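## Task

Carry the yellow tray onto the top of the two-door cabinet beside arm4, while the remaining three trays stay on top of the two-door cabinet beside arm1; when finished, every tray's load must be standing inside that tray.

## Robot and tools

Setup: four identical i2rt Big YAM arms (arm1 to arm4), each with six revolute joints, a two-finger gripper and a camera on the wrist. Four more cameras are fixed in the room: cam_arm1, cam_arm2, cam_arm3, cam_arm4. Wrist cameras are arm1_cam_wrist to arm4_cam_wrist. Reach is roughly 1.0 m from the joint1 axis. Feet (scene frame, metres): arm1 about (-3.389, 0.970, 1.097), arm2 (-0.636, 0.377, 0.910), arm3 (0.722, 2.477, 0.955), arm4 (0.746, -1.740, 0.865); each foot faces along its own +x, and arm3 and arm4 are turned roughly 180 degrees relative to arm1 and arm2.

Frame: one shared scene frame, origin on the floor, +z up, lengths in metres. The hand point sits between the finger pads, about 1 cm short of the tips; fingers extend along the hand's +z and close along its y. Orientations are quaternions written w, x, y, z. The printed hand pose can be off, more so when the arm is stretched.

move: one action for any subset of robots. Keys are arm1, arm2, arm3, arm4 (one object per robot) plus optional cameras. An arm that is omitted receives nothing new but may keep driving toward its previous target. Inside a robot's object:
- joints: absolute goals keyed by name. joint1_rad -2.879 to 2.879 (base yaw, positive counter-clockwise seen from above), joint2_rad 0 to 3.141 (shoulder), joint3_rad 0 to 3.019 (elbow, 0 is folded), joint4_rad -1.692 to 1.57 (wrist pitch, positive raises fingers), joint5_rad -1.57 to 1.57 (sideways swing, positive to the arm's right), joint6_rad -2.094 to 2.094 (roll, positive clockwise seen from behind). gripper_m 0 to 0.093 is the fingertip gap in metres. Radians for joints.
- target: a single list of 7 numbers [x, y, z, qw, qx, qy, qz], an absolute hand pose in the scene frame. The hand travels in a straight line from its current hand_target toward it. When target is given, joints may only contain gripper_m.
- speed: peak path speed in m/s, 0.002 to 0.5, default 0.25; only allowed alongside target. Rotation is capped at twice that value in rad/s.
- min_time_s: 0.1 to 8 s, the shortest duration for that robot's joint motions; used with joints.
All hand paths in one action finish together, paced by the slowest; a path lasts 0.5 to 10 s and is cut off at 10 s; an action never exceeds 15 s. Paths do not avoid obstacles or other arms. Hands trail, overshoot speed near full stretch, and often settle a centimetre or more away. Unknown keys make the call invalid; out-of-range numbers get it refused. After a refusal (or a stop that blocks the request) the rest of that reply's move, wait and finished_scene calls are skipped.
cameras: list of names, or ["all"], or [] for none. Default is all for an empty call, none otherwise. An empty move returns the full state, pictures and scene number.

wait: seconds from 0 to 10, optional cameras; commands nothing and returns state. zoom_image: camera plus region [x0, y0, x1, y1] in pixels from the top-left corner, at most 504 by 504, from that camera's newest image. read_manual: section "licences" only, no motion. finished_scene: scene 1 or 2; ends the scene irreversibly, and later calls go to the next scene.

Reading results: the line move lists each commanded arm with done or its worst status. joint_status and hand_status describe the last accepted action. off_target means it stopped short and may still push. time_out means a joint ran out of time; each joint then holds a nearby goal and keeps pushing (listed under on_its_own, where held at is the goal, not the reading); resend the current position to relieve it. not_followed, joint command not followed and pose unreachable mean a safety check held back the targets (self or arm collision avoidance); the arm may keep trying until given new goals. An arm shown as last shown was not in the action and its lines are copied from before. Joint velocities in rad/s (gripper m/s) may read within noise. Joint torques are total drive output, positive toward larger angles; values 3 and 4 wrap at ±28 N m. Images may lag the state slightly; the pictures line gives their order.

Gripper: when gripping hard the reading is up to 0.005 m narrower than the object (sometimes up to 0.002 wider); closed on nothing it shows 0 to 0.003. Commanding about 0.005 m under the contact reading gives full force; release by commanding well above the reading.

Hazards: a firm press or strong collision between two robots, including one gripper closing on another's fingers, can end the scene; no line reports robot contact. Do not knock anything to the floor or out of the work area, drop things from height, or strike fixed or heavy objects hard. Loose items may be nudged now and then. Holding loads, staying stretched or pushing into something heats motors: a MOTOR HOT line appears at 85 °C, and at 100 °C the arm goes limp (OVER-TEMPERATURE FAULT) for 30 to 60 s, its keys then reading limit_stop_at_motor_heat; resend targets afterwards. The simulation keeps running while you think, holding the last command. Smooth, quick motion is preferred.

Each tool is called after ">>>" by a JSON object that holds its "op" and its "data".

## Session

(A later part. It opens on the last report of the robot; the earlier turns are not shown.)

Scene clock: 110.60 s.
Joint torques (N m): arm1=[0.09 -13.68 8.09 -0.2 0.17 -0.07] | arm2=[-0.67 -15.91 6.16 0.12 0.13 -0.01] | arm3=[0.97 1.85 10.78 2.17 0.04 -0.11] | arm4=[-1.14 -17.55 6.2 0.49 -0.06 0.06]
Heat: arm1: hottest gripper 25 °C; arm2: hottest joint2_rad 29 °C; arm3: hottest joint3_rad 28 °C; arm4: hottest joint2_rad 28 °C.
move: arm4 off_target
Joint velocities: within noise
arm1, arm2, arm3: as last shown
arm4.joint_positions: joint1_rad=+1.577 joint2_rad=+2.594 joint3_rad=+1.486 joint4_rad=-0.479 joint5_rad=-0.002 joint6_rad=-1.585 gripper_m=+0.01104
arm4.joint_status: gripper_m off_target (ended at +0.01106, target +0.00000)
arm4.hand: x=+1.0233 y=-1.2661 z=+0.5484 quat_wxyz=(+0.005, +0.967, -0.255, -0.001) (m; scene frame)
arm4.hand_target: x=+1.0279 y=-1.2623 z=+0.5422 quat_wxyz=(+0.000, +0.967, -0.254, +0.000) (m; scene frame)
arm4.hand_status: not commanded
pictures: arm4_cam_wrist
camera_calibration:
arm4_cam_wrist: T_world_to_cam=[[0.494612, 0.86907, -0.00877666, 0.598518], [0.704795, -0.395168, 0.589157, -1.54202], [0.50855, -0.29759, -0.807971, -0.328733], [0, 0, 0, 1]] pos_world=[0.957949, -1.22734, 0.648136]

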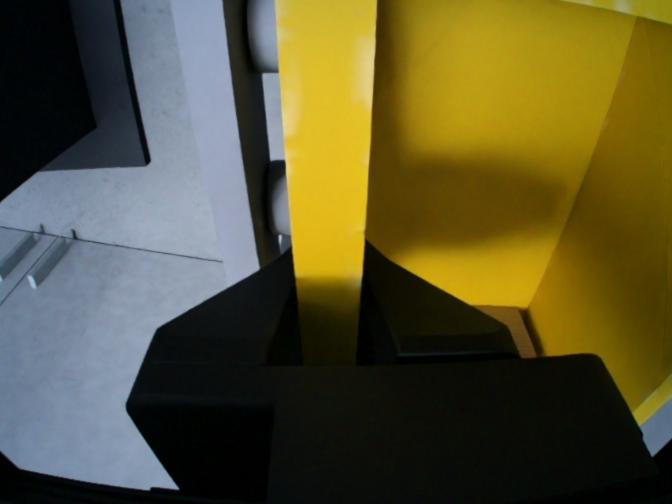

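>>> {"op": "move", "data": {"arm4": {"target":[1.02,-1.29,1.03,0,0.9673,-0.2538,0],"speed":0.2}, "cameras": ["arm4_cam_wrist"]}}

>>> {"op": "move", "data": {"arm4": {"joints":{"joint1_rad":-0.09,"joint6_rad":-1.5},"min_time_s":3.5}, "cameras": ["arm4_cam_wrist","cam_arm4"]}}

Scene clock: 115.37 s.
Joint torques (N m): arm1=[0.09 -13.68 8.09 -0.21 0.17 -0.07] | arm2=[-0.67 -15.91 6.16 0.13 0.13 0] | arm3=[0.85 1.96 10.76 2.11 0.04 -0.12] | arm4=[-2.32 -16.44 14.68 -0.24 0.22 0.03]
Heat: arm1: hottest gripper 25 °C; arm2: hottest joint2_rad 29 °C; arm3: hottest joint3_rad 28 °C; arm4: hottest joint2_rad 29 °C.
move: arm4 off_target
Joint velocities: within noise
arm1, arm2, arm3: as last shown
arm4.joint_positions: joint1_rad=+1.575 joint2_rad=+1.763 joint3_rad=+1.465 joint4_rad=-1.355 joint5_rad=-0.008 joint6_rad=-1.597 gripper_m=+0.01104
arm4.joint_status: not commanded
arm4.hand: x=+1.0004 y=-1.3039 z=+0.9982 quat_wxyz=(+0.036, +0.968, -0.250, -0.013) (m; scene frame)
arm4.hand_target: x=+1.0190 y=-1.2918 z=+1.0304 quat_wxyz=(+0.000, +0.967, -0.254, +0.001) (m; scene frame)
arm4.hand_status: off_target (0.040 m and 4.4 deg from the pose sent, 0.482 m and 0.6 deg at the start)
pictures: arm4_cam_wrist
camera_calibration:
arm4_cam_wrist: T_world_to_cam=[[0.484347, 0.87166, -0.074947, 0.726273], [0.7315, -0.356491, 0.581225, -1.7742], [0.479912, -0.336338, -0.810285, 0.0156135], [0, 0, 0, 1]] pos_world=[0.938569, -1.2603, 1.09829]

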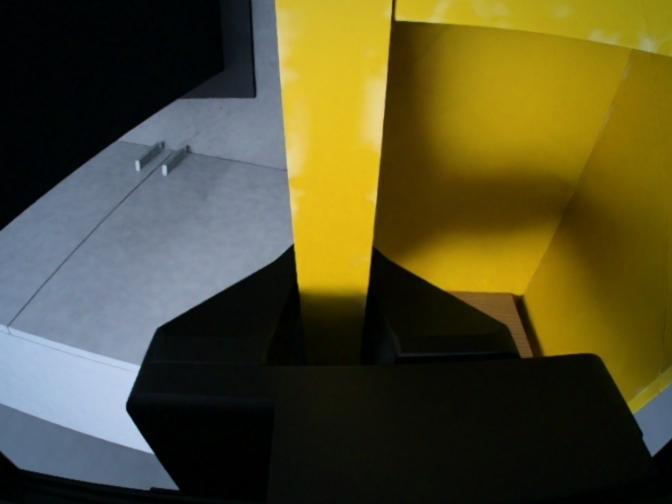

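Scene clock: 119.33 s.
Joint torques (N m): arm1=[0.03 -13.68 8.09 -0.21 0.17 -0.07] | arm2=[-0.67 -15.97 6.17 0.12 0.13 -0.01] | arm3=[0.73 1.85 10.78 2.11 0.05 -0.11] | arm4=[-0.44 -16.21 14.64 -0.24 0.15 0.21]
Heat: arm1: hottest gripper 25 °C; arm2: hottest joint2_rad 29 °C; arm3: hottest joint3_rad 28 °C; arm4: hottest joint3_rad 29 °C.
move: arm4 done
Joint velocities: within noise
arm1, arm2, arm3: as last shown
arm4.joint_positions: joint1_rad=-0.093 joint2_rad=+1.763 joint3_rad=+1.465 joint4_rad=-1.355 joint5_rad=-0.006 joint6_rad=-1.511 gripper_m=+0.01104
arm4.joint_status: all done
arm4.hand: x=+1.1550 y=-2.0367 z=+0.9958 quat_wxyz=(+0.014, +0.427, -0.903, -0.038) (m; scene frame)
arm4.hand_target: x=+1.1713 y=-2.0483 z=+1.0279 quat_wxyz=(-0.002, +0.424, -0.906, -0.003) (m; scene frame)
arm4.hand_status: not commanded
pictures: arm4_cam_wrist, cam_arm4
camera_calibration:
arm4_cam_wrist: T_world_to_cam=[[0.768963, -0.634213, -0.0804325, -2.10028], [-0.480613, -0.656467, 0.581432, -1.35835], [-0.421553, -0.408443, -0.80961, 0.586624], [0, 0, 0, 1]] pos_world=[1.20949, -1.98413, 1.09579]

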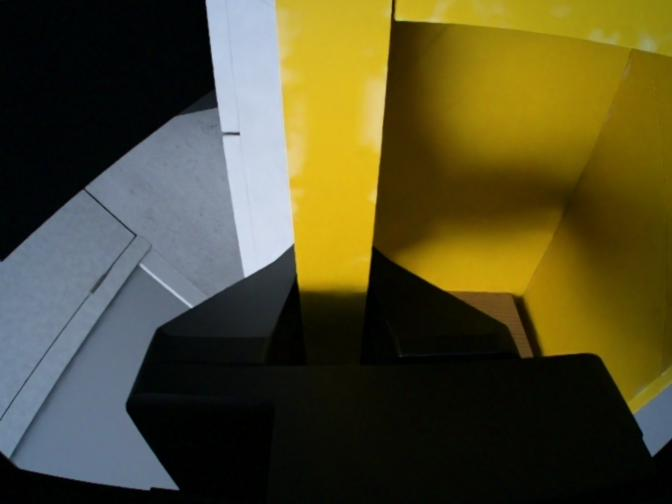

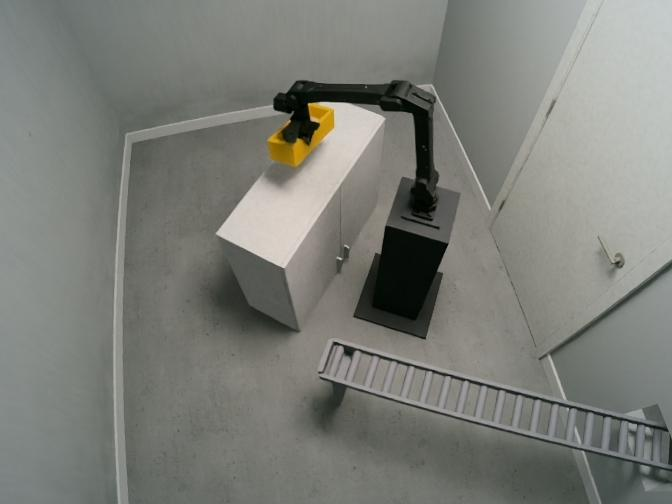

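>>> {"op": "move", "data": {"arm4": {"target":[1.115,-2.005,0.89,0.0317,0.4266,-0.9044,0.0149],"speed":0.15}, "cameras": ["arm4_cam_wrist","cam_arm4"]}}

>>> {"op": "zoom_image", "data": {"camera": "cam_arm4", "region": [200, 60, 420, 280]}}

Scene clock: 122.13 s.
Joint torques (N m): arm1=[0.03 -13.68 8.09 -0.2 0.17 -0.07] | arm2=[-0.67 -15.91 6.16 0.12 0.13 -0.01] | arm3=[0.91 1.85 10.78 2.14 0.04 -0.12] | arm4=[0.97 -15.27 8.47 0.59 0.42 0.25]
Heat: arm1: hottest gripper 25 °C; arm2: hottest joint2_rad 29 °C; arm3: hottest joint3_rad 28 °C; arm4: hottest joint3_rad 29 °C.
move: arm4 off_target
Joint velocities: within noise
arm1, arm2, arm3: as last shown
arm4.joint_positions: joint1_rad=-0.074 joint2_rad=+1.753 joint3_rad=+1.087 joint4_rad=-0.968 joint5_rad=+0.063 joint6_rad=-1.488 gripper_m=+0.01104
arm4.joint_status: not commanded
arm4.hand: x=+1.1019 y=-2.0021 z=+0.8734 quat_wxyz=(+0.040, +0.426, -0.904, -0.012) (m; scene frame)
arm4.hand_target: x=+1.1148 y=-2.0047 z=+0.8901 quat_wxyz=(+0.031, +0.426, -0.904, +0.015) (m; scene frame)
arm4.hand_status: off_target (0.021 m and 3.2 deg from the pose sent, 0.117 m and 6.4 deg at the start)
pictures: arm4_cam_wrist, cam_arm4
camera_calibration:
arm4_cam_wrist: T_world_to_cam=[[0.767457, -0.638724, -0.0551443, -2.0768], [-0.465238, -0.61405, 0.63757, -1.27097], [-0.441093, -0.463653, -0.768416, 0.354255], [0, 0, 0, 1]] pos_world=[1.15881, -1.94269, 0.968026]

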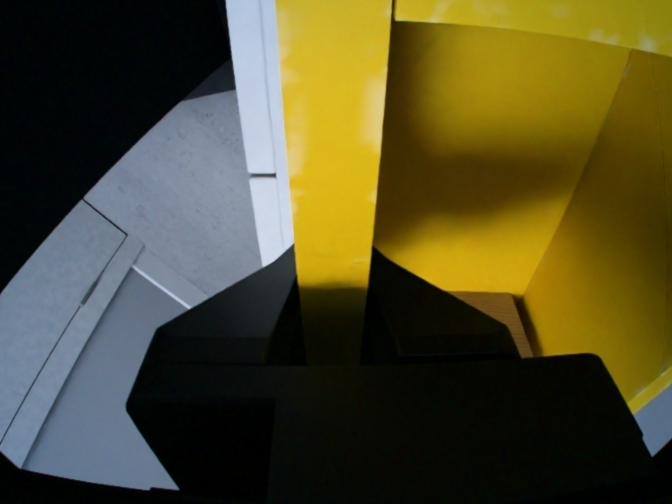

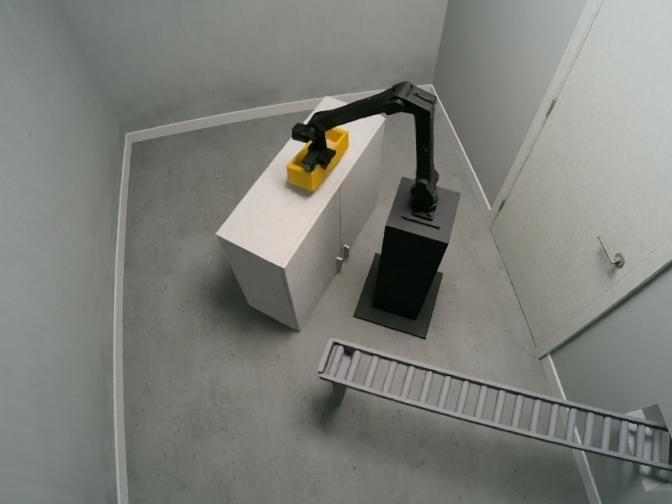

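Scaled by 2.291 from the camera's 672x504 image, which has a finer 960x720 frame.

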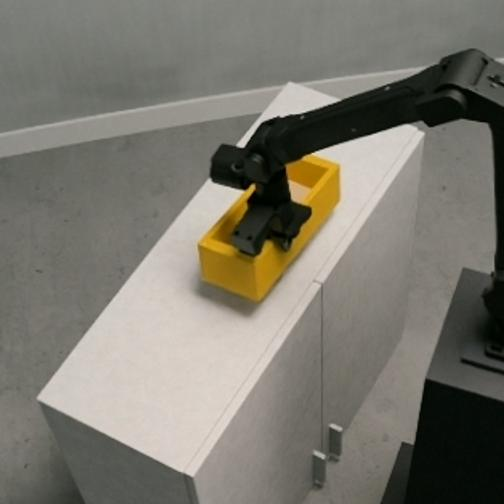

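>>> {"op": "move", "data": {"arm4": {"target":[1.145,-2.015,0.835,0.0317,0.4266,-0.9044,0.0149],"speed":0.1}, "cameras": ["cam_arm4"]}}

>>> {"op": "zoom_image", "data": {"camera": "cam_arm4", "region": [200, 60, 420, 280]}}

Scene clock: 123.80 s.
Joint torques (N m): arm1=[0.03 -13.68 8.08 -0.21 0.17 -0.07] | arm2=[-0.67 -15.97 6.15 0.12 0.13 -0.01] | arm3=[0.79 1.9 10.74 2.17 0.04 -0.12] | arm4=[0.85 -13.57 10.82 0.51 -0.06 0.14]
Heat: arm1: hottest gripper 25 °C; arm2: hottest joint2_rad 29 °C; arm3: hottest joint3_rad 28 °C; arm4: hottest joint3_rad 29 °C.
move: arm4 off_target
Joint velocities: within noise
arm1.joint_positions: joint1_rad=+1.780 joint2_rad=+2.010 joint3_rad=+1.311 joint4_rad=-0.871 joint5_rad=+0.004 joint6_rad=+1.612 gripper_m=+0.03996
arm1.joint_status: not commanded
arm1.hand: x=-3.3500 y=+0.4339 z=+1.0558 quat_wxyz=(+0.008, +1.000, +0.016, +0.002) (m; scene frame)
arm1.hand_target: x=-3.3499 y=+0.4352 z=+1.0500 quat_wxyz=(+0.000, +1.000, +0.017, +0.000) (m; scene frame)
arm1.hand_status: not commanded
arm2.joint_positions: joint1_rad=+0.870 joint2_rad=+1.962 joint3_rad=+1.187 joint4_rad=-0.783 joint5_rad=-0.017 joint6_rad=+1.392 gripper_m=+0.03496
arm2.joint_status: not commanded
arm2.hand: x=-0.9619 y=-0.0085 z=+0.8529 quat_wxyz=(+0.012, +0.965, -0.261, +0.002) (m; scene frame)
arm2.hand_target: x=-0.9650 y=-0.0081 z=+0.8600 quat_wxyz=(+0.015, +0.964, -0.267, +0.000) (m; scene frame)
arm2.hand_status: not commanded
arm3.joint_positions: joint1_rad=-0.869 joint2_rad=+0.639 joint3_rad=+1.368 joint4_rad=-1.495 joint5_rad=-0.125 joint6_rad=+0.677 gripper_m=+0.09396
arm3.joint_status: not commanded
arm3.hand: x=+0.9311 y=+2.4316 z=+1.4532 quat_wxyz=(-0.381, -0.410, -0.818, -0.131) (m; scene frame)
arm3.hand_target: x=+0.9299 y=+2.4320 z=+1.4659 quat_wxyz=(-0.395, -0.406, -0.813, -0.133) (m; scene frame)
arm3.hand_status: not commanded
arm4.joint_positions: joint1_rad=-0.056 joint2_rad=+1.870 joint3_rad=+1.106 joint4_rad=-0.863 joint5_rad=+0.076 joint6_rad=-1.460 gripper_m=+0.01104
arm4.joint_status: not commanded
arm4.hand: x=+1.1203 y=-2.0071 z=+0.8267 quat_wxyz=(+0.045, +0.422, -0.906, -0.006) (m; scene frame)
arm4.hand_target: x=+1.1443 y=-2.0144 z=+0.8357 quat_wxyz=(+0.031, +0.426, -0.904, +0.015) (m; scene frame)
arm4.hand_status: off_target (0.027 m and 2.8 deg from the pose sent, 0.059 m and 3.3 deg at the start)
pictures: cam_arm4

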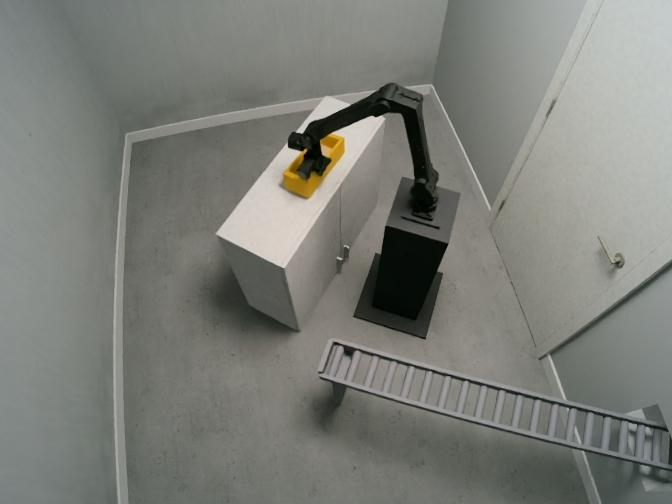

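Scaled by 2.291 from the camera's 672x504 image, which has a finer 960x720 frame.

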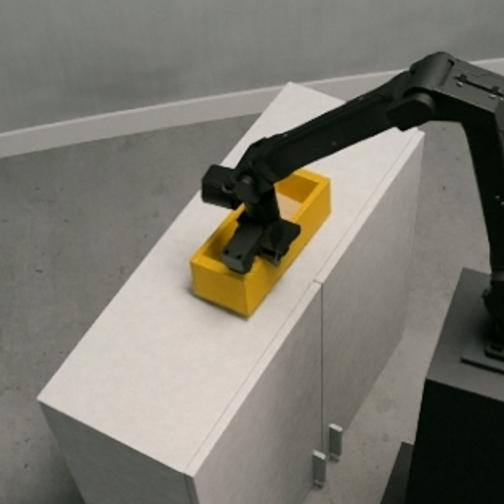

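>>> {"op": "move", "data": {"arm4": {"target":[1.14,-2.014,0.80,0.025,0.4266,-0.9044,0.01],"speed":0.07}, "cameras": ["cam_arm4"]}}

>>> {"op": "zoom_image", "data": {"camera": "cam_arm4", "region": [200, 60, 420, 280]}}

Scene clock: 125.27 s.
Joint torques (N m): arm1=[0.09 -13.74 8.09 -0.2 0.17 -0.07] | arm2=[-0.67 -15.91 6.17 0.12 0.13 0] | arm3=[0.97 2.02 10.78 2.14 0.04 -0.12] | arm4=[-0.15 -12.4 8.01 0.57 -0.48 0]
Heat: arm1: hottest gripper 25 °C; arm2: hottest joint2_rad 29 °C; arm3: hottest joint3_rad 28 °C; arm4: hottest joint3_rad 29 °C.
move: arm4 off_target
Joint velocities: within noise
arm1, arm2, arm3: as last shown
arm4.joint_positions: joint1_rad=-0.056 joint2_rad=+1.908 joint3_rad=+1.106 joint4_rad=-0.775 joint5_rad=+0.071 joint6_rad=-1.456 gripper_m=+0.01104
arm4.joint_status: not commanded
arm4.hand: x=+1.1335 y=-2.0146 z=+0.8090 quat_wxyz=(+0.029, +0.419, -0.907, +0.015) (m; scene frame)
arm4.hand_target: x=+1.1398 y=-2.0139 z=+0.8002 quat_wxyz=(+0.025, +0.426, -0.904, +0.010) (m; scene frame)
arm4.hand_status: off_target (0.011 m and 1.1 deg from the pose sent, 0.034 m and 2.9 deg at the start)
pictures: cam_arm4

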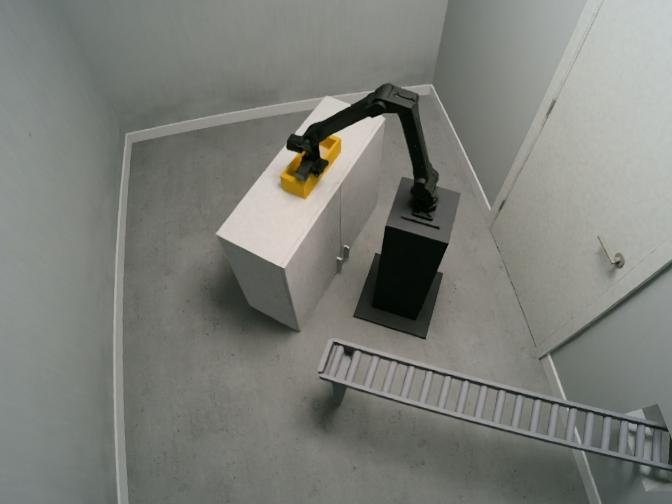

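Scaled by 2.291 from the camera's 672x504 image, which has a finer 960x720 frame.

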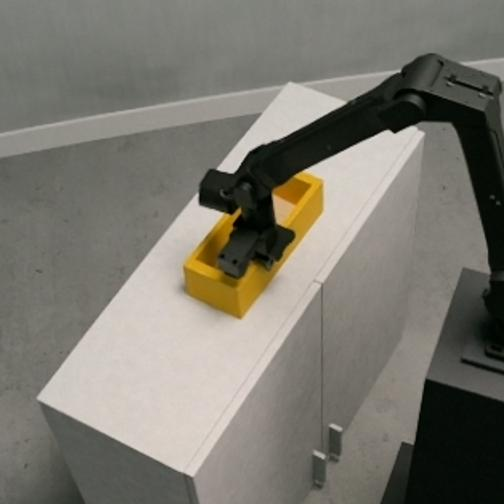

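>>> {"op": "move", "data": {"arm4": {"target":[1.14,-2.014,0.792,0.025,0.4266,-0.9044,0.01],"speed":0.05}}}

>>> {"op": "move", "data": {"arm4": {"joints":{"gripper_m":0.035}}, "cameras": ["arm4_cam_wrist","cam_arm4"]}}

Scene clock: 126.50 s.
Joint torques (N m): arm1=[0.09 -13.68 8.08 -0.21 0.17 -0.07] | arm2=[-0.67 -15.91 6.16 0.13 0.13 -0.01] | arm3=[0.85 1.85 10.81 2.11 0.06 -0.11] | arm4=[-0.15 -11.4 7.68 1.18 -0.48 0]
Heat: arm1: hottest gripper 25 °C; arm2: hottest joint2_rad 29 °C; arm3: hottest joint3_rad 28 °C; arm4: hottest joint3_rad 29 °C.
move: arm4 off_target
Joint velocities: within noise
arm1, arm2, arm3: as last shown
arm4.joint_positions: joint1_rad=-0.056 joint2_rad=+1.909 joint3_rad=+1.106 joint4_rad=-0.770 joint5_rad=+0.071 joint6_rad=-1.456 gripper_m=+0.01104
arm4.joint_status: not commanded
arm4.hand: x=+1.1344 y=-2.0152 z=+0.8086 quat_wxyz=(+0.028, +0.419, -0.907, +0.017) (m; scene frame)
arm4.hand_target: x=+1.1394 y=-2.0137 z=+0.7924 quat_wxyz=(+0.025, +0.426, -0.904, +0.010) (m; scene frame)
arm4.hand_status: off_target (0.018 m and 1.2 deg from the pose sent, 0.018 m and 1.1 deg at the start)
pictures: none

Scene clock: 127.20 s.
Joint torques (N m): arm1=[0.03 -13.68 8.09 -0.21 0.16 -0.07] | arm2=[-0.67 -15.97 6.15 0.12 0.13 0] | arm3=[0.91 1.85 10.76 2.11 0.04 -0.11] | arm4=[-0.38 -13.39 7.39 0.55 -0.11 0.01]
Heat: arm1: hottest joint3_rad 25 °C; arm2: hottest joint2_rad 29 °C; arm3: hottest joint3_rad 28 °C; arm4: hottest joint3_rad 29 °C.
move: arm4 done
Joint velocities: within noise
arm1, arm2, arm3: as last shown
arm4.joint_positions: joint1_rad=-0.056 joint2_rad=+1.936 joint3_rad=+1.106 joint4_rad=-0.756 joint5_rad=+0.061 joint6_rad=-1.457 gripper_m=+0.03491
arm4.joint_status: all done
arm4.hand: x=+1.1337 y=-2.0127 z=+0.7960 quat_wxyz=(+0.027, +0.420, -0.907, +0.008) (m; scene frame)
arm4.hand_target: x=+1.1394 y=-2.0137 z=+0.7925 quat_wxyz=(+0.025, +0.426, -0.904, +0.010) (m; scene frame)
arm4.hand_status: not commanded
pictures: arm4_cam_wrist, cam_arm4
camera_calibration:
arm4_cam_wrist: T_world_to_cam=[[0.7609, -0.648826, -0.00756472, -2.16305], [-0.498145, -0.591582, 0.633942, -1.12794], [-0.415793, -0.478597, -0.773344, 0.249135], [0, 0, 0, 1]] pos_world=[1.18758, -1.95148, 0.891353]

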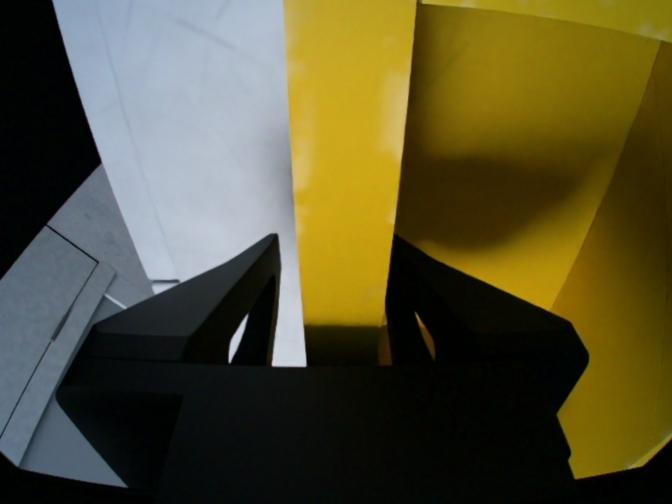

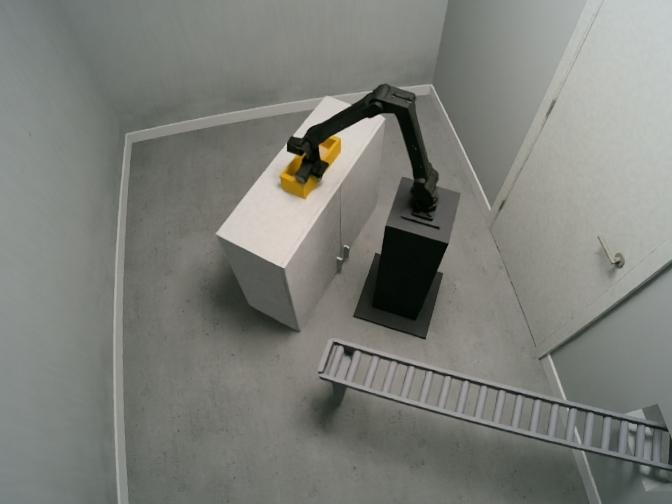

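>>> {"op": "move", "data": {"arm4": {"target":[1.137,-2.013,0.98,0.025,0.4266,-0.9044,0.01],"speed":0.3}, "cameras": ["cam_arm4","cam_arm1"]}}

>>> {"op": "zoom_image", "data": {"camera": "cam_arm4", "region": [200, 60, 420, 280]}}

Scene clock: 129.03 s.
Joint torques (N m): arm1=[0.03 -13.68 8.09 -0.21 0.17 -0.07] | arm2=[-0.67 -15.91 6.16 0.13 0.13 -0.01] | arm3=[0.91 1.9 10.78 2.15 0.05 -0.13] | arm4=[-0.09 -11.99 12.03 -0.16 -0.11 0.02]
Heat: arm1: hottest joint3_rad 25 °C; arm2: hottest joint2_rad 29 °C; arm3: hottest joint3_rad 29 °C; arm4: hottest joint3_rad 29 °C.
move: arm4 off_target
Joint velocities: within noise
arm1, arm2, arm3: as last shown
arm4.joint_positions: joint1_rad=-0.056 joint2_rad=+1.648 joint3_rad=+1.252 joint4_rad=-1.198 joint5_rad=+0.061 joint6_rad=-1.458 gripper_m=+0.03495
arm4.joint_status: not commanded
arm4.hand: x=+1.1255 y=-2.0084 z=+0.9736 quat_wxyz=(+0.029, +0.421, -0.907, +0.005) (m; scene frame)
arm4.hand_target: x=+1.1367 y=-2.0128 z=+0.9800 quat_wxyz=(+0.025, +0.426, -0.904, +0.010) (m; scene frame)
arm4.hand_status: off_target (0.014 m and 1.1 deg from the pose sent, 0.184 m and 0.9 deg at the start)
pictures: cam_arm1, cam_arm4

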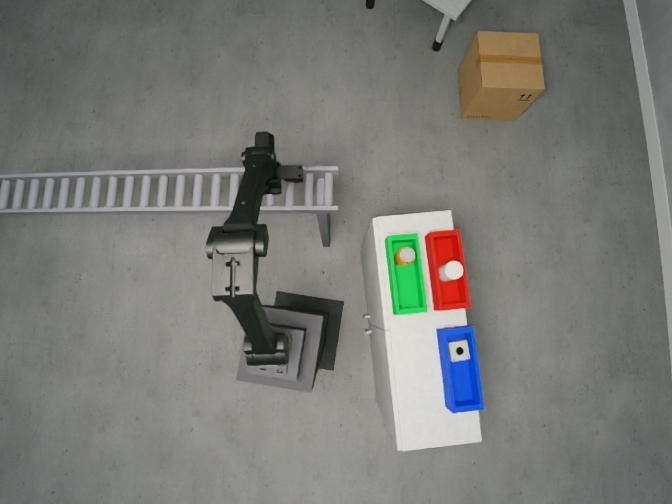

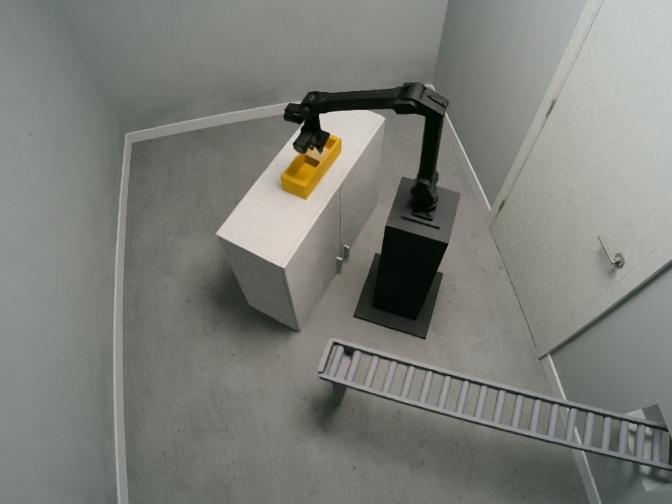

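Scaled by 2.291 from the camera's 672x504 image, which has a finer 960x720 frame.

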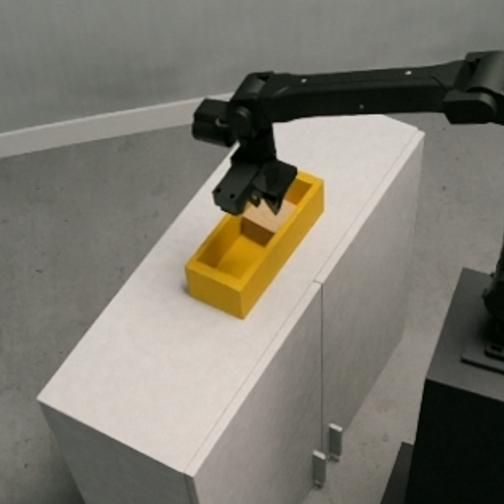

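Done.

>>> {"op": "finished_scene", "data": {"scene": 1}}

The scene is finished: the task was done.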